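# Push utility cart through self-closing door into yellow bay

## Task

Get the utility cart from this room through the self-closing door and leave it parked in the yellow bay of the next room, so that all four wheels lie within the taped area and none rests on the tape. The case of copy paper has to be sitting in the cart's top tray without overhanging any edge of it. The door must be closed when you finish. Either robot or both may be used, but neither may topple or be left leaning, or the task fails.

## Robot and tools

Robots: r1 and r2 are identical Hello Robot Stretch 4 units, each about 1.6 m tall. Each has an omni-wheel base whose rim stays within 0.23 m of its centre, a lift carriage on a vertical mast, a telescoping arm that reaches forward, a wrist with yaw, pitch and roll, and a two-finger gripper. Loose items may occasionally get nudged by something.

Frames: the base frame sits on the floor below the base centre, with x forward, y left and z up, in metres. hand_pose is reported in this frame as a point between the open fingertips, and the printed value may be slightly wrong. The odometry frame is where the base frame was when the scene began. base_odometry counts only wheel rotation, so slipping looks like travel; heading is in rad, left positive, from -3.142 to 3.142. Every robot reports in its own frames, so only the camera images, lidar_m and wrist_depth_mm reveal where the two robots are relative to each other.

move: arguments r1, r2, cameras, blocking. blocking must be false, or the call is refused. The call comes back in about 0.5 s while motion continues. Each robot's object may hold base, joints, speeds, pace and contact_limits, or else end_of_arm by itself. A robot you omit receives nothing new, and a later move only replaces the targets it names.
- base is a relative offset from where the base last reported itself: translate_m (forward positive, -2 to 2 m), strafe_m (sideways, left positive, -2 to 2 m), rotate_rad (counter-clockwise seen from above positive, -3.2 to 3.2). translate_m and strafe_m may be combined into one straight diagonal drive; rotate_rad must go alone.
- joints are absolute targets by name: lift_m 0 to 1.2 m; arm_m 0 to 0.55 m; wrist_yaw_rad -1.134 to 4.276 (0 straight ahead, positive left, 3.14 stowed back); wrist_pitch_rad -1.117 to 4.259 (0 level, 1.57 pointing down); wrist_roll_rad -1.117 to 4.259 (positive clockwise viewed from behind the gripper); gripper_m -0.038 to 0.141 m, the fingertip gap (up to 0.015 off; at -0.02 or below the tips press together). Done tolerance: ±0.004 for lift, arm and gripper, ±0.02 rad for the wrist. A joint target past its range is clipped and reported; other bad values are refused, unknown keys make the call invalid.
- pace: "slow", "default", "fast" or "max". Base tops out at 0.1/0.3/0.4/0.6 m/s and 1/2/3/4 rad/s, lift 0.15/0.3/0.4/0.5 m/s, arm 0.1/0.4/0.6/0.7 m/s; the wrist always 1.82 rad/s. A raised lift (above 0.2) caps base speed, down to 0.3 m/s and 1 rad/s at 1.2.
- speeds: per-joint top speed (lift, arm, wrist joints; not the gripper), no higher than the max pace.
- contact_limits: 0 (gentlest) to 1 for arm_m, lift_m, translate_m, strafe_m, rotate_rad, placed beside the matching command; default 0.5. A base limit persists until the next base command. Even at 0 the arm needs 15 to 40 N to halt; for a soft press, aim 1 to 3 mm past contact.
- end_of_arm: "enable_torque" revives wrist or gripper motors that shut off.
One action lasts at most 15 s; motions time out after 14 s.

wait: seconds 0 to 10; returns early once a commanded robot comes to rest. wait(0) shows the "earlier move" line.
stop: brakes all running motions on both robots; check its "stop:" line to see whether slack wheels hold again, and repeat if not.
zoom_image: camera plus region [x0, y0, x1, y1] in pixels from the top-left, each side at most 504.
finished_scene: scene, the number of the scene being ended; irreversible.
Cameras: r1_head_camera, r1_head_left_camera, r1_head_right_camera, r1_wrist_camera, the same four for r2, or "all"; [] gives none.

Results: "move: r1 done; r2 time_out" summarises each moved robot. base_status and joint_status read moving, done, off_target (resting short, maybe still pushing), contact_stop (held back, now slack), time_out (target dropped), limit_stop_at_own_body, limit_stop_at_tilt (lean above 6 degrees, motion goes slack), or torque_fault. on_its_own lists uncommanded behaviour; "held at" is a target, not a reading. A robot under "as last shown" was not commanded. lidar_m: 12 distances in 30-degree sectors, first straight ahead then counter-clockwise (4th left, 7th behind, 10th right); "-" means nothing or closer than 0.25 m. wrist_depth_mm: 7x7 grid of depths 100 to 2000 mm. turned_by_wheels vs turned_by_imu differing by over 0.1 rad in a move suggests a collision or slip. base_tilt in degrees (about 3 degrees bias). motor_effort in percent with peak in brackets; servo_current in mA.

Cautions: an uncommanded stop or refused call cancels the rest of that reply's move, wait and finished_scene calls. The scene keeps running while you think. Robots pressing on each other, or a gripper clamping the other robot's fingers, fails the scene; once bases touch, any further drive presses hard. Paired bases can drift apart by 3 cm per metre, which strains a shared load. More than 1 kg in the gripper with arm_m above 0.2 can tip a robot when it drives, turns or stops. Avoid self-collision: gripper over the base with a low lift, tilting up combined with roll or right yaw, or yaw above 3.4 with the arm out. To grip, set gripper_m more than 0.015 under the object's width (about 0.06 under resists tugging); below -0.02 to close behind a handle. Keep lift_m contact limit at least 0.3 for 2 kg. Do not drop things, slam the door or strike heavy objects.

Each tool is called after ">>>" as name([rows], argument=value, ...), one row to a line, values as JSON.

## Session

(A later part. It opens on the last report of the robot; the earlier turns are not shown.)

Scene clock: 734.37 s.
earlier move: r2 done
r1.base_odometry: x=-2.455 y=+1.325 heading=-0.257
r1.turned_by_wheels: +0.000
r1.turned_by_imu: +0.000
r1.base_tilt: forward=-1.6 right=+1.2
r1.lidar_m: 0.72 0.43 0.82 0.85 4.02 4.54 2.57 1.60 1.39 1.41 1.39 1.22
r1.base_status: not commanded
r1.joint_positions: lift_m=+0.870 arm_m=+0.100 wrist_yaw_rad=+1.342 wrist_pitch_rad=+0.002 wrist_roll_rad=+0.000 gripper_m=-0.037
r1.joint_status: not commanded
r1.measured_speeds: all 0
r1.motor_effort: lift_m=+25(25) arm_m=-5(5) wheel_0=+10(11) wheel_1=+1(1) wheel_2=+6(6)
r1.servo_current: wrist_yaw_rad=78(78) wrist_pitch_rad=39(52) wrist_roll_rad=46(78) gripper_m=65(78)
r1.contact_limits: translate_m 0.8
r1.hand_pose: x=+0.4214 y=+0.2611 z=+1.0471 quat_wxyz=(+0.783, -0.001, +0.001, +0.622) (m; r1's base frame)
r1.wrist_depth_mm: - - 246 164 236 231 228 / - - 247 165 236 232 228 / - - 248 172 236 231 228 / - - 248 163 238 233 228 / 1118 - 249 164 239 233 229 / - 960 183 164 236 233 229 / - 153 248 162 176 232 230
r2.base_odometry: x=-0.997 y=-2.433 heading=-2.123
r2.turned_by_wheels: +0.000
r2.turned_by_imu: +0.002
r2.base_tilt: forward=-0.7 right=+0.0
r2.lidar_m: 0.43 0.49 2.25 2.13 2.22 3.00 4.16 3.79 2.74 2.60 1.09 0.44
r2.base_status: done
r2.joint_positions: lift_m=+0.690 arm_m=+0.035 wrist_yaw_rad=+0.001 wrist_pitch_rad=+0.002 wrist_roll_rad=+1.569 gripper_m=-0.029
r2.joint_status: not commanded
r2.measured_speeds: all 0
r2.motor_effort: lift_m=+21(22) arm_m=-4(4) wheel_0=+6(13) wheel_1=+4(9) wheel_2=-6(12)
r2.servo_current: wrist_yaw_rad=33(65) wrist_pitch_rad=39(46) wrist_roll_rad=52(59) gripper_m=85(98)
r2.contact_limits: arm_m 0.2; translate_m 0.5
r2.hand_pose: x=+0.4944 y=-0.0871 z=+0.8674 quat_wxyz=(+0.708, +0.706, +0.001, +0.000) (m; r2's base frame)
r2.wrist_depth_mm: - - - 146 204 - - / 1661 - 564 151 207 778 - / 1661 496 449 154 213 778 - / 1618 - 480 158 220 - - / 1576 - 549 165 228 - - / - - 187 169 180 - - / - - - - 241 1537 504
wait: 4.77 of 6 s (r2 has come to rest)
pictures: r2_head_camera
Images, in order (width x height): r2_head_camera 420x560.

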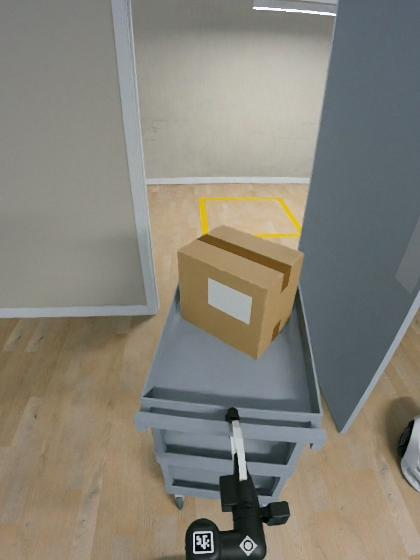

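Good: clear left gap. Nudge slightly left.

>>> move(blocking=false, r2={"base":{"translate_m":0.4,"strafe_m":0.015},"pace":"slow","contact_limits":{"translate_m":0.5}}, cameras=[])

>>> wait(seconds=6, cameras=["r2_head_camera"])

Scene clock: 739.07 s.
move: r2 moving
r1: as last shown
r1.lidar_m: 0.74 0.43 0.80 0.87 4.03 4.53 2.56 1.59 1.41 1.43 1.37 1.21
r1.motor_effort: lift_m=+25(25) arm_m=-5(5) wheel_0=+10(10) wheel_1=+0(1) wheel_2=+6(6)
r1.servo_current: wrist_yaw_rad=46(65) wrist_pitch_rad=46(52) wrist_roll_rad=52(59) gripper_m=65(65)
r1.contact_limits: translate_m 0.8
r1.wrist_depth_mm: - - 245 164 236 231 227 / - - 248 164 237 232 228 / - - 247 172 237 232 228 / - - 248 164 238 233 229 / 1098 - 249 164 238 233 229 / - 976 183 164 236 232 230 / - 152 249 163 176 232 230
r2.base_odometry: x=-1.003 y=-2.444 heading=-2.123
r2.turned_by_wheels: +0.001
r2.turned_by_imu: +0.001
r2.base_tilt: forward=-0.7 right=+0.0
r2.lidar_m: 0.47 0.47 2.22 2.12 2.19 3.00 4.14 3.78 2.74 2.61 1.08 0.44
r2.base_status: translate_m moving; strafe_m moving
r2.joint_positions: lift_m=+0.690 arm_m=+0.035 wrist_yaw_rad=+0.001 wrist_pitch_rad=+0.002 wrist_roll_rad=+1.569 gripper_m=-0.029
r2.joint_status: not commanded
r2.measured_speeds: translate_m=+0.048 strafe_m=+0.002 rotate_rad=-0.001 lift_m=+0.000 arm_m=+0.000 wrist_yaw_rad=+0.000 wrist_pitch_rad=+0.000 wrist_roll_rad=+0.000
r2.motor_effort: lift_m=+21(21) arm_m=-4(4) wheel_0=+7(9) wheel_1=+7(9) wheel_2=-10(12)
r2.servo_current: wrist_yaw_rad=46(46) wrist_pitch_rad=39(46) wrist_roll_rad=46(59) gripper_m=98(98)
r2.contact_limits: arm_m 0.2; translate_m 0.5
r2.hand_pose: x=+0.4944 y=-0.0871 z=+0.8674 quat_wxyz=(+0.708, +0.706, +0.001, +0.000) (m; r2's base frame)
r2.wrist_depth_mm: - - - 146 202 - - / - - 569 151 208 759 - / - 492 449 154 215 778 - / 1618 - 473 159 220 - - / 1576 - 554 166 227 - - / - - 187 168 180 - - / - - - - 240 1499 504
pictures: none
No camera images: "cameras" was empty.

Scene clock: 743.83 s.
earlier move: r2 done
r1.base_odometry: x=-2.455 y=+1.325 heading=-0.257
r1.turned_by_wheels: +0.000
r1.turned_by_imu: +0.000
r1.base_tilt: forward=-1.6 right=+1.3
r1.lidar_m: 0.75 0.43 0.88 0.99 4.01 4.54 2.57 1.60 1.41 1.43 1.37 1.22
r1.base_status: not commanded
r1.joint_positions: lift_m=+0.870 arm_m=+0.100 wrist_yaw_rad=+1.342 wrist_pitch_rad=+0.002 wrist_roll_rad=+0.000 gripper_m=-0.037
r1.joint_status: not commanded
r1.measured_speeds: all 0
r1.motor_effort: lift_m=+25(25) arm_m=-5(5) wheel_0=+10(11) wheel_1=+0(1) wheel_2=+6(6)
r1.servo_current: wrist_yaw_rad=46(78) wrist_pitch_rad=46(52) wrist_roll_rad=52(65) gripper_m=59(78)
r1.contact_limits: translate_m 0.8
r1.hand_pose: x=+0.4214 y=+0.2611 z=+1.0471 quat_wxyz=(+0.783, -0.001, +0.001, +0.622) (m; r1's base frame)
r1.wrist_depth_mm: - - 246 164 236 232 227 / - - 246 164 236 231 227 / - - 247 171 237 232 229 / - - 248 164 236 234 229 / - 991 250 164 239 232 229 / - - 185 164 236 234 229 / - 153 249 162 176 232 230
r2.base_odometry: x=-1.194 y=-2.782 heading=-2.123
r2.turned_by_wheels: +0.000
r2.turned_by_imu: +0.001
r2.base_tilt: forward=-0.7 right=+0.0
r2.lidar_m: 0.44 0.49 1.99 2.12 2.19 3.00 - 3.81 2.76 1.00 0.84 0.46
r2.base_status: done
r2.joint_positions: lift_m=+0.690 arm_m=+0.035 wrist_yaw_rad=+0.001 wrist_pitch_rad=+0.002 wrist_roll_rad=+1.569 gripper_m=-0.029
r2.joint_status: not commanded
r2.measured_speeds: all 0
r2.motor_effort: lift_m=+21(21) arm_m=-4(4) wheel_0=+3(13) wheel_1=+6(9) wheel_2=-5(12)
r2.servo_current: wrist_yaw_rad=46(59) wrist_pitch_rad=46(46) wrist_roll_rad=52(65) gripper_m=91(98)
r2.contact_limits: arm_m 0.2; translate_m 0.5
r2.hand_pose: x=+0.4944 y=-0.0871 z=+0.8674 quat_wxyz=(+0.708, +0.706, +0.001, +0.000) (m; r2's base frame)
r2.wrist_depth_mm: - - - 154 211 1576 1182 / - - - 158 215 768 - / - - 480 160 220 - - / - - 462 163 224 - - / - - 530 167 228 - - / - - 186 170 180 - - / - - - - 238 - 508
wait: 4.77 of 6 s (r2 has come to rest)
pictures: r2_head_camera
Images, in order (width x height): r2_head_camera 420x560.

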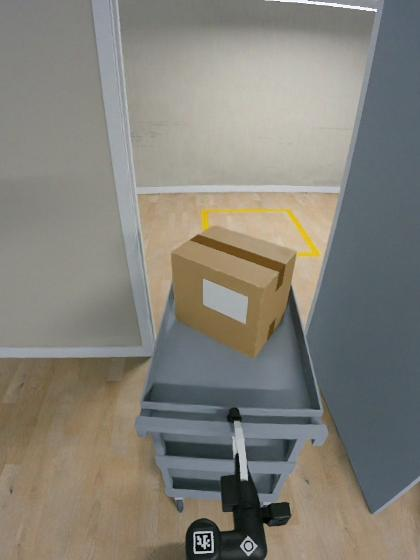

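>>> move(blocking=false, r2={"base":{"translate_m":0.4,"strafe_m":-0.1},"pace":"slow","contact_limits":{"translate_m":0.5}}, cameras=[])

>>> wait(seconds=6, cameras=["r2_head_camera"])

Scene clock: 750.33 s.
move: r2 moving
r1: as last shown
r1.base_tilt: forward=-1.6 right=+1.2
r1.lidar_m: 0.73 0.40 0.90 0.98 4.02 4.54 2.57 1.61 1.41 1.43 1.38 1.22
r1.servo_current: wrist_yaw_rad=59(59) wrist_pitch_rad=39(52) wrist_roll_rad=39(72) gripper_m=72(72)
r1.contact_limits: translate_m 0.8
r1.wrist_depth_mm: - - 245 165 236 230 227 / - - 248 164 236 231 229 / - - 247 172 236 232 229 / - - 248 164 236 233 229 / - 1025 249 164 237 232 229 / - - 184 164 236 234 229 / - 152 249 162 176 232 231
r2.base_odometry: x=-1.203 y=-2.791 heading=-2.122
r2.turned_by_wheels: +0.000
r2.turned_by_imu: +0.001
r2.base_tilt: forward=-0.7 right=+0.1
r2.lidar_m: 0.43 0.49 1.98 2.12 2.19 3.03 - 3.81 2.71 0.99 0.84 0.46
r2.base_status: translate_m moving; strafe_m moving
r2.joint_positions: lift_m=+0.690 arm_m=+0.035 wrist_yaw_rad=+0.001 wrist_pitch_rad=+0.002 wrist_roll_rad=+1.569 gripper_m=-0.029
r2.joint_status: not commanded
r2.measured_speeds: translate_m=+0.049 strafe_m=-0.012 rotate_rad=+0.002 lift_m=+0.000 arm_m=+0.000 wrist_yaw_rad=+0.000 wrist_pitch_rad=+0.000 wrist_roll_rad=+0.000
r2.motor_effort: lift_m=+21(21) arm_m=-4(4) wheel_0=+7(12) wheel_1=+7(7) wheel_2=-10(12)
r2.servo_current: wrist_yaw_rad=46(52) wrist_pitch_rad=39(46) wrist_roll_rad=39(59) gripper_m=91(91)
r2.contact_limits: arm_m 0.2; translate_m 0.5
r2.hand_pose: x=+0.4944 y=-0.0871 z=+0.8674 quat_wxyz=(+0.708, +0.706, +0.001, +0.000) (m; r2's base frame)
r2.wrist_depth_mm: - - - 154 210 1537 1182 / - - - 157 213 778 - / - - 480 160 220 - - / - - 466 163 224 - - / - - 535 167 228 - - / - - 186 170 180 - - / - - - - 237 - 508
pictures: none
No camera images: "cameras" was empty.

Scene clock: 755.20 s.
earlier move: r2 done
r1.base_odometry: x=-2.455 y=+1.325 heading=-0.257
r1.turned_by_wheels: +0.000
r1.turned_by_imu: +0.000
r1.base_tilt: forward=-1.6 right=+1.2
r1.lidar_m: 0.72 0.42 0.89 3.33 4.01 4.55 2.54 1.59 1.39 1.43 1.37 1.22
r1.base_status: not commanded
r1.joint_positions: lift_m=+0.870 arm_m=+0.100 wrist_yaw_rad=+1.342 wrist_pitch_rad=+0.002 wrist_roll_rad=+0.000 gripper_m=-0.037
r1.joint_status: not commanded
r1.measured_speeds: all 0
r1.motor_effort: lift_m=+25(25) arm_m=-5(5) wheel_0=+10(11) wheel_1=+1(1) wheel_2=+6(6)
r1.servo_current: wrist_yaw_rad=65(65) wrist_pitch_rad=39(52) wrist_roll_rad=59(72) gripper_m=65(78)
r1.contact_limits: translate_m 0.8
r1.hand_pose: x=+0.4214 y=+0.2611 z=+1.0471 quat_wxyz=(+0.783, -0.001, +0.001, +0.622) (m; r1's base frame)
r1.wrist_depth_mm: - - 246 164 236 230 228 / - - 247 164 236 231 228 / - - 247 171 237 231 228 / - - 248 164 237 233 229 / - - 249 164 237 233 229 / - - 183 164 237 232 229 / - 152 249 162 176 232 230
r2.base_odometry: x=-1.488 y=-3.070 heading=-2.123
r2.turned_by_wheels: +0.000
r2.turned_by_imu: +0.002
r2.base_tilt: forward=-0.7 right=+0.0
r2.lidar_m: 0.41 0.41 1.39 2.23 2.29 3.14 - 3.64 0.93 0.63 0.65 0.48
r2.base_status: done
r2.joint_positions: lift_m=+0.690 arm_m=+0.035 wrist_yaw_rad=+0.001 wrist_pitch_rad=+0.002 wrist_roll_rad=+1.569 gripper_m=-0.029
r2.joint_status: not commanded
r2.measured_speeds: all 0
r2.motor_effort: lift_m=+21(21) arm_m=-4(4) wheel_0=+6(13) wheel_1=+4(8) wheel_2=-6(12)
r2.servo_current: wrist_yaw_rad=52(59) wrist_pitch_rad=33(46) wrist_roll_rad=65(65) gripper_m=85(98)
r2.contact_limits: arm_m 0.2; translate_m 0.5
r2.hand_pose: x=+0.4944 y=-0.0871 z=+0.8674 quat_wxyz=(+0.708, +0.706, +0.001, +0.000) (m; r2's base frame)
r2.wrist_depth_mm: - - - 185 247 273 1118 / - - - 182 242 1708 1205 / - - - 179 239 768 - / - - 496 177 236 - - / - - 477 173 232 - - / - - 186 171 179 - - / - - 554 - 227 - -
wait: 4.87 of 6 s (r2 has come to rest)
pictures: r2_head_camera
Images, in order (width x height): r2_head_camera 420x560.

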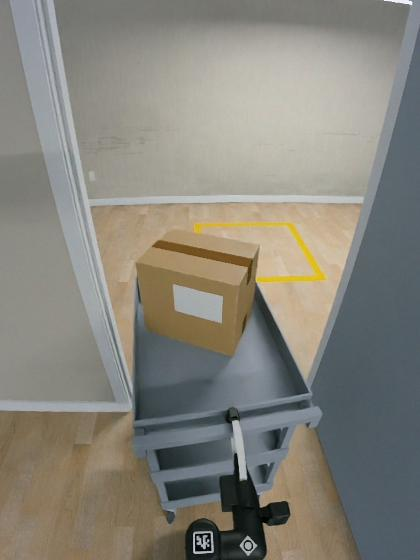

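>>> move(blocking=false, r2={"base":{"translate_m":0.3,"strafe_m":-0.03},"pace":"slow","contact_limits":{"translate_m":0.4}}, cameras=[])

>>> wait(seconds=6, cameras=["r2_head_camera","r2_head_left_camera","r2_head_right_camera"])

Scene clock: 761.93 s.
move: r2 moving
r1: as last shown
r1.base_tilt: forward=-1.6 right=+1.3
r1.lidar_m: 0.75 0.41 0.89 3.33 4.02 4.56 2.56 1.61 1.40 1.42 1.38 1.23
r1.motor_effort: lift_m=+25(25) arm_m=-5(5) wheel_0=+10(10) wheel_1=+0(1) wheel_2=+6(6)
r1.servo_current: wrist_yaw_rad=46(65) wrist_pitch_rad=46(52) wrist_roll_rad=52(59) gripper_m=65(72)
r1.contact_limits: translate_m 0.8
r1.wrist_depth_mm: - - 245 165 236 230 227 / - - 247 165 236 230 228 / - - 246 171 237 232 228 / - - 249 164 237 233 229 / - - 248 164 237 232 229 / - - 184 164 236 234 229 / - 153 248 162 176 232 230
r2.base_odometry: x=-1.496 y=-3.080 heading=-2.122
r2.turned_by_wheels: +0.000
r2.turned_by_imu: +0.001
r2.base_tilt: forward=-0.6 right=+0.0
r2.lidar_m: 0.40 0.43 1.42 2.23 2.33 3.13 - 3.63 0.90 0.62 0.67 0.44
r2.base_status: translate_m moving; strafe_m moving
r2.joint_positions: lift_m=+0.690 arm_m=+0.035 wrist_yaw_rad=+0.001 wrist_pitch_rad=+0.002 wrist_roll_rad=+1.569 gripper_m=-0.029
r2.joint_status: not commanded
r2.measured_speeds: translate_m=+0.048 strafe_m=-0.005 rotate_rad=-0.001 lift_m=+0.000 arm_m=+0.000 wrist_yaw_rad=+0.000 wrist_pitch_rad=+0.000 wrist_roll_rad=+0.000
r2.motor_effort: lift_m=+21(21) arm_m=-4(4) wheel_0=+6(12) wheel_1=+8(8) wheel_2=-11(13)
r2.servo_current: wrist_yaw_rad=52(65) wrist_pitch_rad=46(46) wrist_roll_rad=46(52) gripper_m=98(98)
r2.contact_limits: arm_m 0.2; translate_m 0.4
r2.hand_pose: x=+0.4944 y=-0.0871 z=+0.8674 quat_wxyz=(+0.708, +0.706, +0.001, +0.000) (m; r2's base frame)
r2.wrist_depth_mm: - - - 186 249 273 1060 / - - - 183 244 1708 1182 / - - - 180 240 809 - / - - 500 177 236 - - / - - 477 174 233 - - / - - 187 170 180 - - / - - 554 - 225 - -
pictures: none
No camera images: "cameras" was empty.

Scene clock: 765.73 s.
earlier move: r2 done
r1.base_odometry: x=-2.455 y=+1.325 heading=-0.257
r1.turned_by_wheels: +0.000
r1.turned_by_imu: +0.000
r1.base_tilt: forward=-1.6 right=+1.3
r1.lidar_m: 0.74 0.42 0.94 3.33 4.04 4.53 2.54 1.58 1.40 1.41 1.37 1.22
r1.base_status: not commanded
r1.joint_positions: lift_m=+0.870 arm_m=+0.100 wrist_yaw_rad=+1.342 wrist_pitch_rad=+0.002 wrist_roll_rad=+0.000 gripper_m=-0.037
r1.joint_status: not commanded
r1.measured_speeds: all 0
r1.motor_effort: lift_m=+25(25) arm_m=-5(5) wheel_0=+10(11) wheel_1=+0(1) wheel_2=+6(6)
r1.servo_current: wrist_yaw_rad=59(65) wrist_pitch_rad=39(52) wrist_roll_rad=59(72) gripper_m=65(78)
r1.contact_limits: translate_m 0.8
r1.hand_pose: x=+0.4214 y=+0.2611 z=+1.0471 quat_wxyz=(+0.783, -0.001, +0.001, +0.622) (m; r1's base frame)
r1.wrist_depth_mm: - - 246 164 236 231 228 / - - 247 164 236 231 228 / - - 247 171 236 231 228 / - - 249 164 238 234 228 / - - 250 164 238 233 229 / - - 183 164 237 234 230 / - 152 248 163 176 231 230
r2.base_odometry: x=-1.671 y=-3.309 heading=-2.122
r2.turned_by_wheels: +0.000
r2.turned_by_imu: +0.000
r2.base_tilt: forward=-0.7 right=+0.0
r2.lidar_m: 0.38 0.39 1.02 2.25 2.37 3.20 - 3.64 0.65 0.58 0.60 0.47
r2.base_status: done
r2.joint_positions: lift_m=+0.690 arm_m=+0.035 wrist_yaw_rad=+0.000 wrist_pitch_rad=+0.002 wrist_roll_rad=+1.569 gripper_m=-0.029
r2.joint_status: not commanded
r2.measured_speeds: all 0
r2.motor_effort: lift_m=+21(22) arm_m=-3(4) wheel_0=+4(12) wheel_1=+5(8) wheel_2=-7(13)
r2.servo_current: wrist_yaw_rad=52(65) wrist_pitch_rad=46(52) wrist_roll_rad=52(65) gripper_m=91(98)
r2.contact_limits: arm_m 0.2; translate_m 0.4
r2.hand_pose: x=+0.4943 y=-0.0875 z=+0.8674 quat_wxyz=(+0.708, +0.706, +0.001, -0.001) (m; r2's base frame)
r2.wrist_depth_mm: - - - 265 274 285 286 / - - - 200 263 1708 1182 / - - - 192 253 1708 539 / - - 621 183 244 842 - / - - 466 178 236 - - / - - 186 170 180 - - / - - 504 - 219 - -
wait: 3.80 of 6 s (r2 has come to rest)
pictures: r2_head_camera, r2_head_left_camera, r2_head_right_camera
Images, in order (width x height): r2_head_camera 420x560, r2_head_left_camera 420x672, r2_head_right_camera 420x672.

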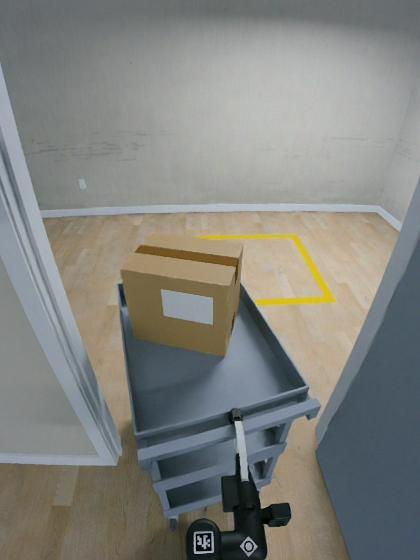

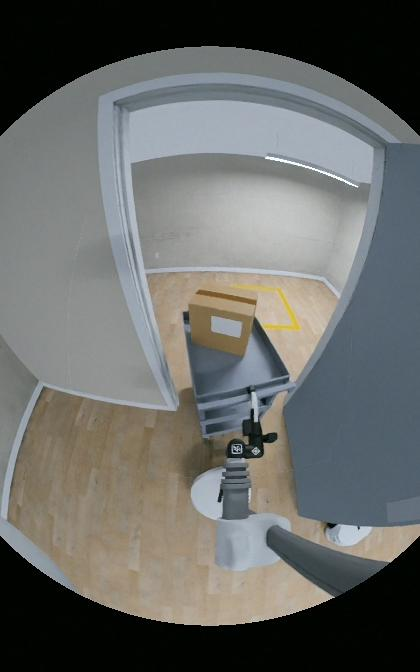

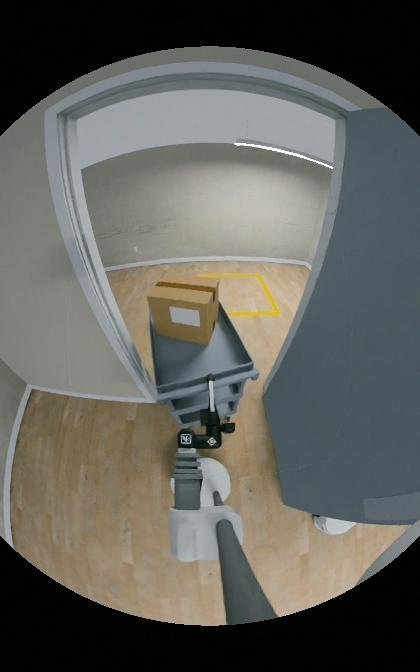

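>>> move(blocking=false, r2={"base":{"rotate_rad":0.25},"pace":"slow","contact_limits":{"rotate_rad":0.6}}, cameras=[])

>>> wait(seconds=3, cameras=[])

>>> move(blocking=false, r2={"base":{"translate_m":0.4,"strafe_m":-0.1},"pace":"slow","contact_limits":{"translate_m":0.4}}, cameras=["r2_head_camera"])

>>> wait(seconds=6, cameras=["r2_head_camera","r2_head_left_camera"])

Scene clock: 776.50 s.
move: r2 moving
r1: as last shown
r1.turned_by_imu: -0.001
r1.base_tilt: forward=-1.6 right=+1.2
r1.lidar_m: 0.73 0.41 0.94 3.32 4.04 4.54 2.58 1.61 1.41 1.41 1.37 1.22
r1.motor_effort: lift_m=+25(25) arm_m=-5(5) wheel_0=+11(11) wheel_1=+0(1) wheel_2=+6(6)
r1.servo_current: wrist_yaw_rad=52(65) wrist_pitch_rad=52(52) wrist_roll_rad=59(59) gripper_m=65(72)
r1.contact_limits: translate_m 0.8
r1.wrist_depth_mm: - - 246 164 236 231 227 / - - 247 164 236 231 228 / - - 248 172 236 232 228 / - - 248 164 236 233 228 / - - 248 164 238 233 230 / - - 183 164 236 233 229 / - 152 248 162 176 233 231
r2.base_odometry: x=-1.671 y=-3.309 heading=-1.998
r2.turned_by_wheels: +0.124
r2.turned_by_imu: +0.122
r2.base_tilt: forward=-0.7 right=+0.1
r2.lidar_m: 0.41 0.43 1.16 2.25 2.47 3.64 - 3.23 0.57 0.59 0.61 0.46
r2.base_status: rotate_rad moving
r2.joint_positions: lift_m=+0.690 arm_m=+0.035 wrist_yaw_rad=-0.008 wrist_pitch_rad=+0.002 wrist_roll_rad=+1.569 gripper_m=-0.029
r2.joint_status: not commanded
r2.measured_speeds: translate_m=+0.003 strafe_m=-0.001 rotate_rad=+0.491 lift_m=+0.000 arm_m=+0.000 wrist_yaw_rad=+0.000 wrist_pitch_rad=+0.000 wrist_roll_rad=+0.000
r2.motor_effort: lift_m=+21(21) arm_m=-3(4) wheel_0=-12(13) wheel_1=-8(9) wheel_2=-14(16)
r2.servo_current: wrist_yaw_rad=52(59) wrist_pitch_rad=33(46) wrist_roll_rad=46(52) gripper_m=85(91)
r2.contact_limits: arm_m 0.2; rotate_rad 0.6
r2.hand_pose: x=+0.4935 y=-0.0898 z=+0.8674 quat_wxyz=(+0.708, +0.706, -0.002, -0.004) (m; r2's base frame)
r2.wrist_depth_mm: - - - 182 243 1499 1138 / - - - 179 240 1661 1118 / - - - 177 238 788 - / - - 473 176 235 - - / - - 484 173 232 - - / - - 187 170 180 - - / - - 569 - 227 - -
pictures: none
No camera images: "cameras" was empty.

Scene clock: 777.30 s.
earlier move: r2 done
r1.base_odometry: x=-2.455 y=+1.325 heading=-0.257
r1.turned_by_wheels: +0.000
r1.turned_by_imu: +0.000
r1.base_tilt: forward=-1.6 right=+1.3
r1.lidar_m: 0.72 0.42 0.97 3.33 4.03 4.56 2.52 1.59 1.40 1.42 1.36 1.22
r1.base_status: not commanded
r1.joint_positions: lift_m=+0.870 arm_m=+0.100 wrist_yaw_rad=+1.342 wrist_pitch_rad=+0.002 wrist_roll_rad=+0.000 gripper_m=-0.037
r1.joint_status: not commanded
r1.measured_speeds: all 0
r1.motor_effort: lift_m=+25(25) arm_m=-5(5) wheel_0=+10(11) wheel_1=+0(1) wheel_2=+6(6)
r1.servo_current: wrist_yaw_rad=52(72) wrist_pitch_rad=39(52) wrist_roll_rad=46(72) gripper_m=65(72)
r1.contact_limits: translate_m 0.8
r1.hand_pose: x=+0.4214 y=+0.2611 z=+1.0471 quat_wxyz=(+0.783, -0.001, +0.001, +0.622) (m; r1's base frame)
r1.wrist_depth_mm: - - 246 164 236 231 227 / - - 247 164 236 231 227 / - - 247 171 237 232 228 / - - 249 163 237 232 229 / - - 248 164 237 233 229 / - - 183 164 238 234 230 / - 152 248 163 176 231 231
r2.base_odometry: x=-1.671 y=-3.309 heading=-1.874
r2.turned_by_wheels: +0.125
r2.turned_by_imu: +0.121
r2.base_tilt: forward=-0.7 right=+0.0
r2.lidar_m: 0.44 0.52 1.39 2.25 2.60 4.32 - 1.00 0.58 0.59 0.67 0.44
r2.base_status: done
r2.joint_positions: lift_m=+0.690 arm_m=+0.035 wrist_yaw_rad=+0.001 wrist_pitch_rad=+0.002 wrist_roll_rad=+1.569 gripper_m=-0.029
r2.joint_status: not commanded
r2.measured_speeds: all 0
r2.motor_effort: lift_m=+21(22) arm_m=-3(4) wheel_0=-6(13) wheel_1=-5(9) wheel_2=-5(16)
r2.servo_current: wrist_yaw_rad=46(59) wrist_pitch_rad=39(46) wrist_roll_rad=46(59) gripper_m=85(91)
r2.contact_limits: arm_m 0.2; rotate_rad 0.6
r2.hand_pose: x=+0.4944 y=-0.0872 z=+0.8674 quat_wxyz=(+0.708, +0.706, +0.001, +0.000) (m; r2's base frame)
r2.wrist_depth_mm: - - - 146 202 1397 - / - - 554 151 208 - - / - - 442 154 213 778 - / - - 480 160 221 - - / - - 559 166 227 - - / - - 186 169 179 - - / - - - - 240 1661 500
wait: 0.80 of 3 s (r2 has come to rest)
pictures: none
No camera images: "cameras" was empty.

Scene clock: 777.80 s.
move: r2 moving
r1: as last shown
r1.lidar_m: 0.74 0.41 0.94 3.32 4.02 4.55 2.57 1.62 1.41 1.42 1.37 1.21
r1.servo_current: wrist_yaw_rad=52(65) wrist_pitch_rad=39(46) wrist_roll_rad=52(59) gripper_m=65(72)
r1.contact_limits: translate_m 0.8
r1.wrist_depth_mm: - - 245 164 234 231 227 / - - 249 164 237 230 229 / - - 247 172 236 231 228 / - - 248 164 237 233 229 / - - 249 164 238 234 229 / - - 183 164 236 234 230 / - 152 248 163 176 232 230
r2.base_odometry: x=-1.678 y=-3.320 heading=-1.874
r2.turned_by_wheels: +0.000
r2.turned_by_imu: +0.000
r2.base_tilt: forward=-0.7 right=+0.1
r2.lidar_m: 0.43 0.50 1.34 2.26 2.61 4.30 - 0.99 0.60 0.59 0.67 0.44
r2.base_status: translate_m moving; strafe_m moving
r2.joint_positions: lift_m=+0.690 arm_m=+0.035 wrist_yaw_rad=+0.000 wrist_pitch_rad=+0.002 wrist_roll_rad=+1.569 gripper_m=-0.029
r2.joint_status: not commanded
r2.measured_speeds: translate_m=+0.049 strafe_m=-0.013 rotate_rad=-0.001 lift_m=+0.000 arm_m=+0.000 wrist_yaw_rad=+0.000 wrist_pitch_rad=+0.000 wrist_roll_rad=+0.000
r2.motor_effort: lift_m=+21(21) arm_m=-4(4) wheel_0=+7(9) wheel_1=+6(7) wheel_2=-11(13)
r2.servo_current: wrist_yaw_rad=39(52) wrist_pitch_rad=39(46) wrist_roll_rad=59(59) gripper_m=91(91)
r2.contact_limits: arm_m 0.2; translate_m 0.4
r2.hand_pose: x=+0.4943 y=-0.0874 z=+0.8674 quat_wxyz=(+0.708, +0.706, +0.001, -0.001) (m; r2's base frame)
r2.wrist_depth_mm: - - - 146 201 1366 - / - - 554 150 208 768 - / - - 445 154 213 778 - / - - 484 159 220 - - / - - 549 165 227 - - / - - 186 169 181 - - / - - - - 240 1618 500
pictures: r2_head_camera
Images, in order (width x height): r2_head_camera 420x560.

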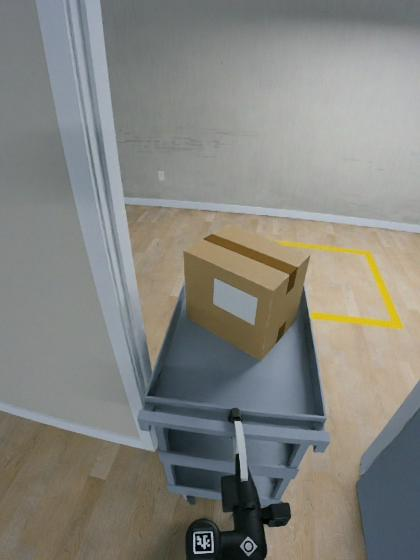

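Scene clock: 782.67 s.
earlier move: r2 done
r1.base_odometry: x=-2.455 y=+1.325 heading=-0.257
r1.turned_by_wheels: +0.000
r1.turned_by_imu: +0.000
r1.base_tilt: forward=-1.5 right=+1.3
r1.lidar_m: 0.73 0.41 2.92 3.32 4.02 4.55 2.55 1.61 1.40 1.42 1.38 1.22
r1.base_status: not commanded
r1.joint_positions: lift_m=+0.870 arm_m=+0.100 wrist_yaw_rad=+1.342 wrist_pitch_rad=+0.002 wrist_roll_rad=+0.000 gripper_m=-0.037
r1.joint_status: not commanded
r1.measured_speeds: all 0
r1.motor_effort: lift_m=+25(25) arm_m=-5(5) wheel_0=+10(11) wheel_1=+1(1) wheel_2=+6(6)
r1.servo_current: wrist_yaw_rad=39(78) wrist_pitch_rad=46(52) wrist_roll_rad=59(65) gripper_m=72(72)
r1.contact_limits: translate_m 0.8
r1.hand_pose: x=+0.4214 y=+0.2611 z=+1.0471 quat_wxyz=(+0.783, -0.001, +0.001, +0.622) (m; r1's base frame)
r1.wrist_depth_mm: - - 247 164 236 230 227 / - - 247 164 236 231 227 / - - 248 172 237 232 229 / - - 249 164 237 234 229 / - - 249 164 238 233 230 / - - 184 164 236 234 229 / - 153 249 162 176 232 230
r2.base_odometry: x=-1.885 y=-3.661 heading=-1.873
r2.turned_by_wheels: +0.000
r2.turned_by_imu: +0.002
r2.base_tilt: forward=-0.6 right=+0.1
r2.lidar_m: 0.43 0.47 0.61 2.27 2.63 4.34 - 0.70 0.59 0.56 0.70 0.46
r2.base_status: done
r2.joint_positions: lift_m=+0.690 arm_m=+0.035 wrist_yaw_rad=+0.001 wrist_pitch_rad=+0.002 wrist_roll_rad=+1.569 gripper_m=-0.029
r2.joint_status: not commanded
r2.measured_speeds: all 0
r2.motor_effort: lift_m=+21(21) arm_m=-3(4) wheel_0=+5(14) wheel_1=+4(7) wheel_2=-5(13)
r2.servo_current: wrist_yaw_rad=46(52) wrist_pitch_rad=46(46) wrist_roll_rad=46(59) gripper_m=85(91)
r2.contact_limits: arm_m 0.2; translate_m 0.4
r2.hand_pose: x=+0.4944 y=-0.0872 z=+0.8674 quat_wxyz=(+0.708, +0.706, +0.001, +0.000) (m; r2's base frame)
r2.wrist_depth_mm: - - - 150 207 1537 564 / - - 591 153 211 759 - / - - 462 157 216 768 - / - - 473 161 222 - - / - - 544 166 227 - - / - - 186 169 181 - - / - - - - 240 1661 492
wait: 4.87 of 6 s (r2 has come to rest)
pictures: r2_head_camera, r2_head_left_camera
Images, in order (width x height): r2_head_camera 420x560, r2_head_left_camera 420x672.

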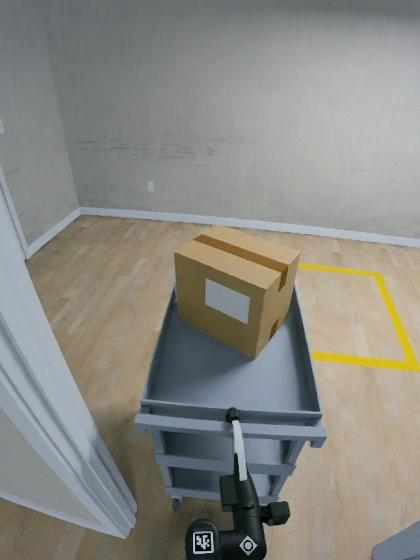

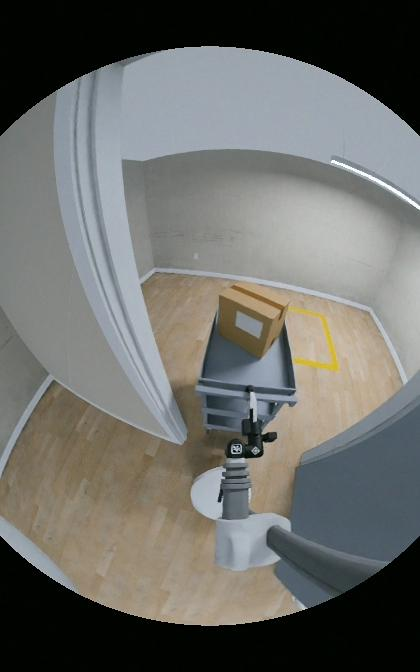

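>>> move(blocking=false, r2={"base":{"translate_m":0.5,"strafe_m":-0.08},"pace":"slow","contact_limits":{"translate_m":0.4}}, cameras=[])

>>> wait(seconds=7, cameras=["r2_head_camera","r2_head_left_camera","r2_head_right_camera"])

Scene clock: 803.47 s.
move: r2 moving
r1: as last shown
r1.turned_by_imu: -0.001
r1.base_tilt: forward=-1.6 right=+1.3
r1.lidar_m: 0.76 0.42 2.91 3.32 4.05 4.53 2.54 1.59 1.40 1.42 1.36 1.22
r1.motor_effort: lift_m=+25(25) arm_m=-5(5) wheel_0=+11(11) wheel_1=+0(1) wheel_2=+6(6)
r1.servo_current: wrist_yaw_rad=39(59) wrist_pitch_rad=52(52) wrist_roll_rad=39(65) gripper_m=65(72)
r1.contact_limits: translate_m 0.8
r1.wrist_depth_mm: - - 246 164 236 231 227 / - - 247 164 236 233 228 / - - 248 172 236 232 228 / - - 249 164 237 233 229 / - - 249 163 238 233 229 / - - 183 164 237 233 229 / - 152 248 162 176 231 230
r2.base_odometry: x=-1.891 y=-3.672 heading=-1.873
r2.turned_by_wheels: +0.001
r2.turned_by_imu: +0.003
r2.base_tilt: forward=-0.7 right=+0.1
r2.lidar_m: 0.45 0.46 0.59 2.26 2.62 4.39 - 0.71 0.57 0.58 0.71 0.45
r2.base_status: translate_m moving; strafe_m moving
r2.joint_positions: lift_m=+0.690 arm_m=+0.035 wrist_yaw_rad=+0.001 wrist_pitch_rad=+0.002 wrist_roll_rad=+1.569 gripper_m=-0.029
r2.joint_status: not commanded
r2.measured_speeds: translate_m=+0.049 strafe_m=-0.008 rotate_rad=-0.001 lift_m=+0.000 arm_m=+0.000 wrist_yaw_rad=+0.000 wrist_pitch_rad=+0.000 wrist_roll_rad=+0.000
r2.motor_effort: lift_m=+21(21) arm_m=-3(4) wheel_0=+7(10) wheel_1=+5(6) wheel_2=-10(11)
r2.servo_current: wrist_yaw_rad=46(52) wrist_pitch_rad=39(46) wrist_roll_rad=39(59) gripper_m=91(91)
r2.contact_limits: arm_m 0.2; translate_m 0.4
r2.hand_pose: x=+0.4944 y=-0.0872 z=+0.8674 quat_wxyz=(+0.708, +0.706, +0.001, +0.000) (m; r2's base frame)
r2.wrist_depth_mm: - - - 150 206 1537 530 / - - 591 153 212 768 - / - - 462 157 216 778 - / - - 473 161 222 - - / - - 539 167 227 - - / - - 186 170 180 - - / - - - - 239 1576 492
pictures: none
No camera images: "cameras" was empty.

Scene clock: 809.30 s.
earlier move: r2 done
r1.base_odometry: x=-2.455 y=+1.325 heading=-0.257
r1.turned_by_wheels: +0.000
r1.turned_by_imu: +0.000
r1.base_tilt: forward=-1.6 right=+1.2
r1.lidar_m: 0.70 0.42 2.88 3.32 4.07 4.54 2.54 1.60 1.40 1.42 1.35 1.21
r1.base_status: not commanded
r1.joint_positions: lift_m=+0.870 arm_m=+0.100 wrist_yaw_rad=+1.342 wrist_pitch_rad=+0.002 wrist_roll_rad=+0.000 gripper_m=-0.037
r1.joint_status: not commanded
r1.measured_speeds: all 0
r1.motor_effort: lift_m=+25(25) arm_m=-5(5) wheel_0=+10(11) wheel_1=+0(1) wheel_2=+6(6)
r1.servo_current: wrist_yaw_rad=52(72) wrist_pitch_rad=46(52) wrist_roll_rad=39(72) gripper_m=65(78)
r1.contact_limits: translate_m 0.8
r1.hand_pose: x=+0.4214 y=+0.2611 z=+1.0471 quat_wxyz=(+0.783, -0.001, +0.001, +0.622) (m; r1's base frame)
r1.wrist_depth_mm: - - 246 164 236 231 227 / - - 247 164 236 232 227 / - - 249 172 237 233 229 / - - 247 164 237 234 229 / - - 248 164 238 233 229 / - - 183 164 237 233 229 / - 152 248 162 176 231 231
r2.base_odometry: x=-2.111 y=-4.114 heading=-1.873
r2.turned_by_wheels: -0.001
r2.turned_by_imu: +0.000
r2.base_tilt: forward=-0.7 right=+0.1
r2.lidar_m: 0.43 0.45 2.23 0.35 0.41 4.28 1.38 0.74 0.64 2.52 2.88 0.45
r2.base_status: done
r2.joint_positions: lift_m=+0.690 arm_m=+0.035 wrist_yaw_rad=+0.000 wrist_pitch_rad=+0.002 wrist_roll_rad=+1.569 gripper_m=-0.029
r2.joint_status: not commanded
r2.measured_speeds: all 0
r2.motor_effort: lift_m=+21(21) arm_m=-3(4) wheel_0=+3(12) wheel_1=+4(7) wheel_2=-8(12)
r2.servo_current: wrist_yaw_rad=26(65) wrist_pitch_rad=39(46) wrist_roll_rad=39(59) gripper_m=91(98)
r2.contact_limits: arm_m 0.2; translate_m 0.4
r2.hand_pose: x=+0.4943 y=-0.0875 z=+0.8674 quat_wxyz=(+0.708, +0.706, +0.001, -0.001) (m; r2's base frame)
r2.wrist_depth_mm: - - - 155 212 1576 1160 / - - - 158 216 768 - / - - 480 161 220 - - / - - 469 165 224 - - / - - 530 168 229 - - / - - 186 170 180 - - / - - - - 238 1576 508
wait: 5.83 of 7 s (r2 has come to rest)
pictures: r2_head_camera, r2_head_left_camera, r2_head_right_camera
Images, in order (width x height): r2_head_camera 420x560, r2_head_left_camera 420x672, r2_head_right_camera 420x672.

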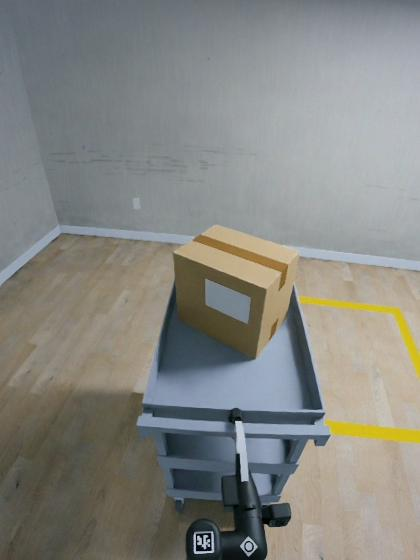

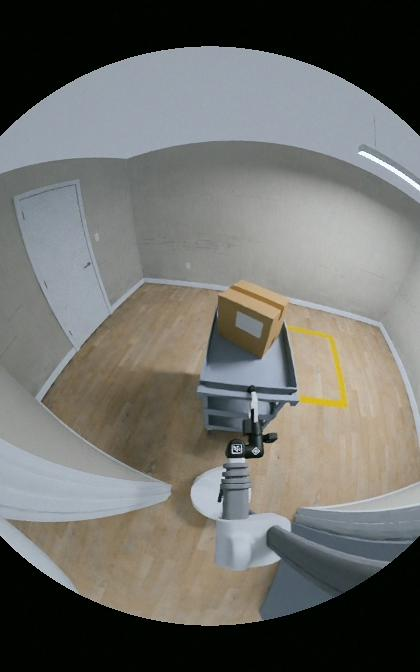

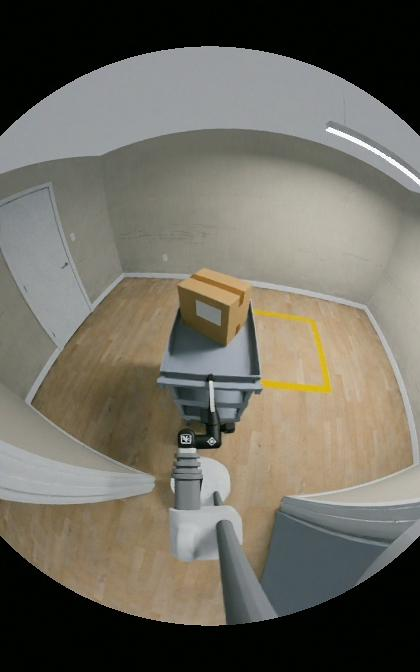

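>>> move(blocking=false, r2={"base":{"translate_m":0.35,"strafe_m":-0.04},"contact_limits":{"translate_m":0.4}}, cameras=[])

>>> wait(seconds=5, cameras=[])

>>> move(blocking=false, r2={"base":{"strafe_m":0.3},"contact_limits":{"strafe_m":0.6}}, cameras=[])

>>> wait(seconds=3, cameras=["r2_head_camera"])

Scene clock: 839.33 s.
move: r2 moving
r1: as last shown
r1.turned_by_imu: -0.002
r1.base_tilt: forward=-1.6 right=+1.3
r1.lidar_m: 0.73 0.42 2.90 3.30 4.06 4.55 2.55 1.59 1.40 1.43 1.38 1.22
r1.servo_current: wrist_yaw_rad=52(65) wrist_pitch_rad=33(46) wrist_roll_rad=59(65) gripper_m=65(72)
r1.contact_limits: translate_m 0.8
r1.wrist_depth_mm: - - 246 165 235 230 227 / - - 247 164 235 231 227 / - - 247 171 236 232 229 / - - 248 164 237 233 229 / - - 248 163 238 233 229 / - - 184 164 237 233 229 / - 152 249 162 176 232 229
r2.base_odometry: x=-2.123 y=-4.143 heading=-1.874
r2.turned_by_wheels: +0.000
r2.turned_by_imu: +0.004
r2.base_tilt: forward=-0.7 right=+0.1
r2.lidar_m: 0.43 0.47 2.20 0.37 0.41 4.31 1.36 0.74 0.64 2.53 2.88 0.45
r2.base_status: translate_m moving; strafe_m moving
r2.joint_positions: lift_m=+0.690 arm_m=+0.035 wrist_yaw_rad=-0.001 wrist_pitch_rad=+0.002 wrist_roll_rad=+1.569 gripper_m=-0.029
r2.joint_status: not commanded
r2.measured_speeds: translate_m=+0.122 strafe_m=-0.014 rotate_rad=-0.002 lift_m=+0.000 arm_m=+0.000 wrist_yaw_rad=+0.000 wrist_pitch_rad=+0.000 wrist_roll_rad=+0.000
r2.motor_effort: lift_m=+21(21) arm_m=-3(4) wheel_0=+3(12) wheel_1=+7(8) wheel_2=-17(17)
r2.servo_current: wrist_yaw_rad=46(52) wrist_pitch_rad=39(46) wrist_roll_rad=59(59) gripper_m=91(91)
r2.contact_limits: arm_m 0.2; translate_m 0.4
r2.hand_pose: x=+0.4942 y=-0.0877 z=+0.8674 quat_wxyz=(+0.708, +0.706, +0.000, -0.001) (m; r2's base frame)
r2.wrist_depth_mm: - - - 155 212 1576 1160 / - - - 158 216 778 - / - - 484 160 220 - - / - - 466 164 224 - - / - - 535 168 228 - - / - - 186 170 179 - - / - - - - 236 1618 508
pictures: none
No camera images: "cameras" was empty.

Scene clock: 841.50 s.
earlier move: r2 done
r1.base_odometry: x=-2.455 y=+1.325 heading=-0.257
r1.turned_by_wheels: +0.000
r1.turned_by_imu: +0.000
r1.base_tilt: forward=-1.6 right=+1.2
r1.lidar_m: 0.72 0.43 2.87 3.32 4.02 4.55 2.56 1.62 1.42 1.43 1.37 1.22
r1.base_status: not commanded
r1.joint_positions: lift_m=+0.870 arm_m=+0.100 wrist_yaw_rad=+1.342 wrist_pitch_rad=+0.002 wrist_roll_rad=+0.000 gripper_m=-0.037
r1.joint_status: not commanded
r1.measured_speeds: all 0
r1.motor_effort: lift_m=+25(25) arm_m=-5(5) wheel_0=+10(11) wheel_1=+0(1) wheel_2=+6(6)
r1.servo_current: wrist_yaw_rad=59(65) wrist_pitch_rad=52(52) wrist_roll_rad=59(65) gripper_m=65(78)
r1.contact_limits: translate_m 0.8
r1.hand_pose: x=+0.4214 y=+0.2611 z=+1.0471 quat_wxyz=(+0.783, -0.001, +0.001, +0.622) (m; r1's base frame)
r1.wrist_depth_mm: - - 246 164 236 231 227 / - - 246 164 236 232 228 / - - 247 172 236 233 229 / - - 249 164 237 232 229 / - - 248 164 237 233 229 / - - 183 163 236 235 229 / - 152 248 162 176 232 231
r2.base_odometry: x=-2.253 y=-4.436 heading=-1.873
r2.turned_by_wheels: +0.000
r2.turned_by_imu: +0.000
r2.base_tilt: forward=-0.7 right=+0.1
r2.lidar_m: 0.44 0.47 2.18 0.91 0.51 0.62 1.44 0.83 0.82 2.57 2.81 0.43
r2.base_status: done
r2.joint_positions: lift_m=+0.690 arm_m=+0.035 wrist_yaw_rad=-0.002 wrist_pitch_rad=+0.002 wrist_roll_rad=+1.569 gripper_m=-0.029
r2.joint_status: not commanded
r2.measured_speeds: all 0
r2.motor_effort: lift_m=+21(21) arm_m=-3(4) wheel_0=+1(12) wheel_1=+4(8) wheel_2=-3(18)
r2.servo_current: wrist_yaw_rad=52(59) wrist_pitch_rad=39(46) wrist_roll_rad=46(59) gripper_m=85(98)
r2.contact_limits: arm_m 0.2; translate_m 0.4
r2.hand_pose: x=+0.4941 y=-0.0879 z=+0.8674 quat_wxyz=(+0.708, +0.706, +0.000, -0.001) (m; r2's base frame)
r2.wrist_depth_mm: - - - 153 210 1576 - / - - 609 156 215 768 - / - - 469 160 219 - - / - - 469 164 224 - - / - - 535 167 229 - - / - - 186 169 179 - - / - - - - 237 1618 500
wait: 2.17 of 5 s (r2 has come to rest)
pictures: none
No camera images: "cameras" was empty.

Scene clock: 842.00 s.
move: r2 moving
r1: as last shown
r1.base_tilt: forward=-1.5 right=+1.2
r1.lidar_m: 0.72 0.42 2.86 3.33 4.02 4.55 2.54 1.58 1.41 1.39 1.37 1.22
r1.servo_current: wrist_yaw_rad=59(65) wrist_pitch_rad=46(52) wrist_roll_rad=52(59) gripper_m=65(72)
r1.contact_limits: translate_m 0.8
r1.wrist_depth_mm: - - 246 164 236 231 227 / - - 248 164 236 231 228 / - - 247 172 237 232 229 / - - 248 164 237 233 229 / - - 248 164 237 234 229 / - - 185 163 236 234 229 / - 153 248 163 176 231 229
r2.base_odometry: x=-2.219 y=-4.447 heading=-1.873
r2.turned_by_wheels: +0.000
r2.turned_by_imu: +0.000
r2.base_tilt: forward=-0.7 right=+0.1
r2.lidar_m: 0.44 0.50 2.16 0.89 0.47 0.54 1.54 0.85 0.84 2.61 2.85 0.45
r2.base_status: strafe_m moving
r2.joint_positions: lift_m=+0.690 arm_m=+0.035 wrist_yaw_rad=-0.004 wrist_pitch_rad=+0.002 wrist_roll_rad=+1.569 gripper_m=-0.029
r2.joint_status: not commanded
r2.measured_speeds: translate_m=-0.001 strafe_m=+0.141 rotate_rad=+0.003 lift_m=+0.000 arm_m=+0.000 wrist_yaw_rad=+0.000 wrist_pitch_rad=+0.000 wrist_roll_rad=+0.000
r2.motor_effort: lift_m=+21(21) arm_m=-3(4) wheel_0=-15(16) wheel_1=+10(10) wheel_2=-1(3)
r2.servo_current: wrist_yaw_rad=46(52) wrist_pitch_rad=39(46) wrist_roll_rad=59(59) gripper_m=91(98)
r2.contact_limits: arm_m 0.2; strafe_m 0.6
r2.hand_pose: x=+0.4940 y=-0.0884 z=+0.8674 quat_wxyz=(+0.708, +0.706, -0.001, -0.002) (m; r2's base frame)
r2.wrist_depth_mm: - - - 148 205 1464 - / - - 574 153 209 - - / - - 449 156 216 778 - / - - 477 161 221 - - / - - 549 167 228 - - / - - 187 170 180 - - / - - - - 239 1576 504
pictures: none
No camera images: "cameras" was empty.

Scene clock: 843.83 s.
earlier move: r2 done
r1.base_odometry: x=-2.455 y=+1.325 heading=-0.257
r1.turned_by_wheels: +0.000
r1.turned_by_imu: +0.000
r1.base_tilt: forward=-1.6 right=+1.2
r1.lidar_m: 0.74 0.42 2.90 3.32 4.01 4.54 2.54 1.60 1.40 1.43 1.39 1.21
r1.base_status: not commanded
r1.joint_positions: lift_m=+0.870 arm_m=+0.100 wrist_yaw_rad=+1.342 wrist_pitch_rad=+0.002 wrist_roll_rad=+0.000 gripper_m=-0.037
r1.joint_status: not commanded
r1.measured_speeds: all 0
r1.motor_effort: lift_m=+25(25) arm_m=-5(5) wheel_0=+10(11) wheel_1=+0(1) wheel_2=+6(6)
r1.servo_current: wrist_yaw_rad=78(78) wrist_pitch_rad=46(52) wrist_roll_rad=46(65) gripper_m=72(78)
r1.contact_limits: translate_m 0.8
r1.hand_pose: x=+0.4214 y=+0.2611 z=+1.0471 quat_wxyz=(+0.783, -0.001, +0.001, +0.622) (m; r1's base frame)
r1.wrist_depth_mm: - - 247 164 236 230 227 / - - 247 164 236 232 229 / - - 248 171 237 232 229 / - - 249 164 236 234 229 / - - 248 164 237 233 229 / - - 184 164 237 234 229 / - 153 248 162 176 232 230
r2.base_odometry: x=-1.967 y=-4.526 heading=-1.873
r2.turned_by_wheels: +0.000
r2.turned_by_imu: +0.000
r2.base_tilt: forward=-0.7 right=+0.1
r2.lidar_m: 0.48 2.22 1.90 0.76 0.40 0.32 - 1.13 1.04 2.85 2.93 0.37
r2.base_status: done
r2.joint_positions: lift_m=+0.690 arm_m=+0.035 wrist_yaw_rad=-0.003 wrist_pitch_rad=+0.002 wrist_roll_rad=+1.569 gripper_m=-0.029
r2.joint_status: not commanded
r2.measured_speeds: all 0
r2.motor_effort: lift_m=+21(21) arm_m=-4(4) wheel_0=-2(18) wheel_1=+1(11) wheel_2=+0(3)
r2.servo_current: wrist_yaw_rad=46(52) wrist_pitch_rad=39(46) wrist_roll_rad=46(59) gripper_m=91(98)
r2.contact_limits: arm_m 0.2; strafe_m 0.6
r2.hand_pose: x=+0.4941 y=-0.0882 z=+0.8674 quat_wxyz=(+0.708, +0.706, +0.000, -0.002) (m; r2's base frame)
r2.wrist_depth_mm: - 384 382 - 150 - - / - 397 402 103 163 - - / - - 500 110 180 - - / - - - 127 197 - - / - - - 141 220 1618 521 / - - 186 157 178 1576 488 / - - - - - 1661 1205
wait: 1.83 of 3 s (r2 has come to rest)
pictures: r2_head_camera
Images, in order (width x height): r2_head_camera 420x560.

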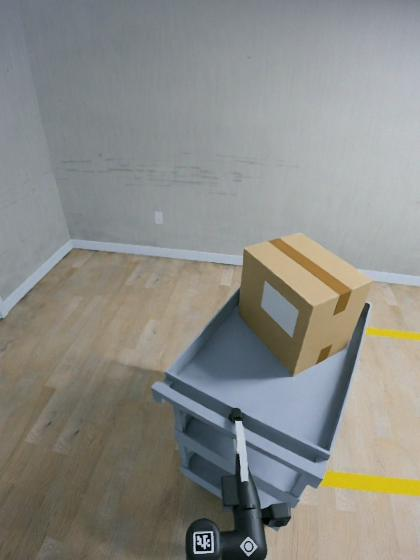

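>>> move(blocking=false, r2={"base":{"translate_m":0.5,"strafe_m":-0.14},"contact_limits":{"translate_m":0.4}}, cameras=[])

>>> wait(seconds=5, cameras=["r2_head_camera","r2_head_right_camera"])

Scene clock: 848.80 s.
move: r2 moving
r1: as last shown
r1.base_tilt: forward=-1.6 right=+1.3
r1.lidar_m: 0.74 0.42 2.88 3.35 4.02 4.53 2.53 1.61 1.40 1.41 1.39 1.20
r1.motor_effort: lift_m=+25(25) arm_m=-5(5) wheel_0=+10(11) wheel_1=+1(1) wheel_2=+6(6)
r1.servo_current: wrist_yaw_rad=59(59) wrist_pitch_rad=39(46) wrist_roll_rad=59(65) gripper_m=65(65)
r1.contact_limits: translate_m 0.8
r1.wrist_depth_mm: - - 246 165 235 230 227 / - - 247 164 237 231 227 / - - 248 171 237 232 228 / - - 247 164 237 233 229 / - - 249 164 238 233 229 / - - 183 164 236 233 229 / - 153 249 163 176 232 229
r2.base_odometry: x=-1.984 y=-4.553 heading=-1.873
r2.turned_by_wheels: +0.000
r2.turned_by_imu: +0.001
r2.base_tilt: forward=-0.7 right=+0.0
r2.lidar_m: 0.45 2.20 1.90 0.81 0.42 0.34 - 1.12 1.05 2.85 2.88 0.38
r2.base_status: translate_m moving; strafe_m moving
r2.joint_positions: lift_m=+0.690 arm_m=+0.035 wrist_yaw_rad=-0.003 wrist_pitch_rad=+0.002 wrist_roll_rad=+1.569 gripper_m=-0.029
r2.joint_status: not commanded
r2.measured_speeds: translate_m=+0.121 strafe_m=-0.034 rotate_rad=-0.001 lift_m=+0.000 arm_m=+0.000 wrist_yaw_rad=+0.000 wrist_pitch_rad=+0.000 wrist_roll_rad=+0.000
r2.motor_effort: lift_m=+21(21) arm_m=-2(4) wheel_0=+10(15) wheel_1=+8(9) wheel_2=-15(15)
r2.servo_current: wrist_yaw_rad=52(52) wrist_pitch_rad=33(46) wrist_roll_rad=52(59) gripper_m=85(91)
r2.contact_limits: arm_m 0.2; translate_m 0.4
r2.hand_pose: x=+0.4940 y=-0.0882 z=+0.8674 quat_wxyz=(+0.708, +0.706, +0.000, -0.002) (m; r2's base frame)
r2.wrist_depth_mm: - 377 379 - 147 - - / - 397 399 102 158 - - / - - 504 108 177 - - / - - - 123 194 - - / - - - 138 217 1661 525 / - - 186 150 180 1618 488 / - - - - - 1756 1182
pictures: none
No camera images: "cameras" was empty.

Scene clock: 851.47 s.
earlier move: r2 done
r1.base_odometry: x=-2.455 y=+1.325 heading=-0.257
r1.turned_by_wheels: +0.000
r1.turned_by_imu: +0.000
r1.base_tilt: forward=-1.6 right=+1.2
r1.lidar_m: 0.71 0.41 2.91 3.34 4.02 4.56 2.56 1.61 1.41 1.43 1.39 1.23
r1.base_status: not commanded
r1.joint_positions: lift_m=+0.870 arm_m=+0.100 wrist_yaw_rad=+1.342 wrist_pitch_rad=+0.002 wrist_roll_rad=+0.000 gripper_m=-0.037
r1.joint_status: not commanded
r1.measured_speeds: all 0
r1.motor_effort: lift_m=+25(25) arm_m=-5(5) wheel_0=+10(11) wheel_1=+0(1) wheel_2=+6(6)
r1.servo_current: wrist_yaw_rad=65(72) wrist_pitch_rad=46(52) wrist_roll_rad=59(65) gripper_m=65(72)
r1.contact_limits: translate_m 0.8
r1.hand_pose: x=+0.4214 y=+0.2611 z=+1.0471 quat_wxyz=(+0.783, -0.001, +0.001, +0.622) (m; r1's base frame)
r1.wrist_depth_mm: - - 246 165 236 231 227 / - - 247 164 236 231 228 / - - 247 172 237 232 229 / - - 248 165 237 232 229 / - - 249 164 238 232 229 / - - 183 164 236 235 229 / - 153 248 162 176 231 230
r2.base_odometry: x=-2.249 y=-4.961 heading=-1.873
r2.turned_by_wheels: +0.000
r2.turned_by_imu: +0.003
r2.base_tilt: forward=-0.7 right=+0.0
r2.lidar_m: 0.48 2.24 1.90 1.83 1.02 0.84 2.05 1.27 1.67 2.84 2.27 0.43
r2.base_status: done
r2.joint_positions: lift_m=+0.690 arm_m=+0.035 wrist_yaw_rad=+0.003 wrist_pitch_rad=+0.002 wrist_roll_rad=+1.569 gripper_m=-0.029
r2.joint_status: not commanded
r2.measured_speeds: all 0
r2.motor_effort: lift_m=+21(21) arm_m=+4(4) wheel_0=+2(19) wheel_1=+3(9) wheel_2=-2(16)
r2.servo_current: wrist_yaw_rad=52(65) wrist_pitch_rad=39(52) wrist_roll_rad=39(59) gripper_m=85(98)
r2.contact_limits: arm_m 0.2; translate_m 0.4
r2.hand_pose: x=+0.4945 y=-0.0867 z=+0.8674 quat_wxyz=(+0.708, +0.706, +0.002, +0.000) (m; r2's base frame)
r2.wrist_depth_mm: - 459 466 114 172 - - / - 404 410 124 181 - - / - 449 455 131 192 - - / - - 549 141 206 - - / - - - 150 223 - - / - - 183 166 179 1618 508 / - - - - - 1576 1182
wait: 2.67 of 5 s (r2 has come to rest)
pictures: r2_head_camera, r2_head_right_camera
Images, in order (width x height): r2_head_camera 420x560, r2_head_right_camera 420x672.

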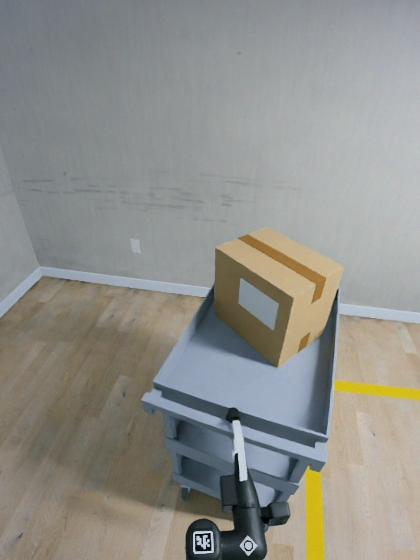

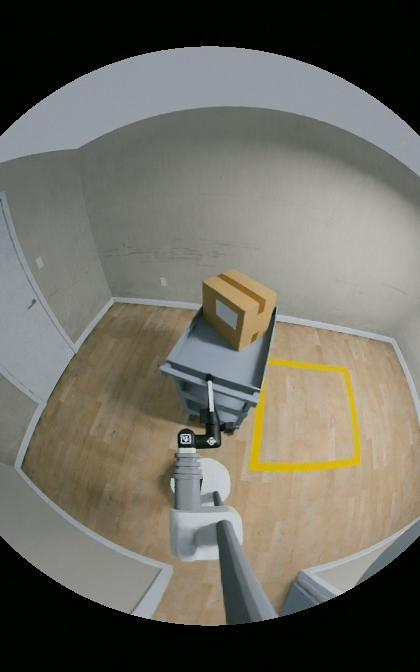

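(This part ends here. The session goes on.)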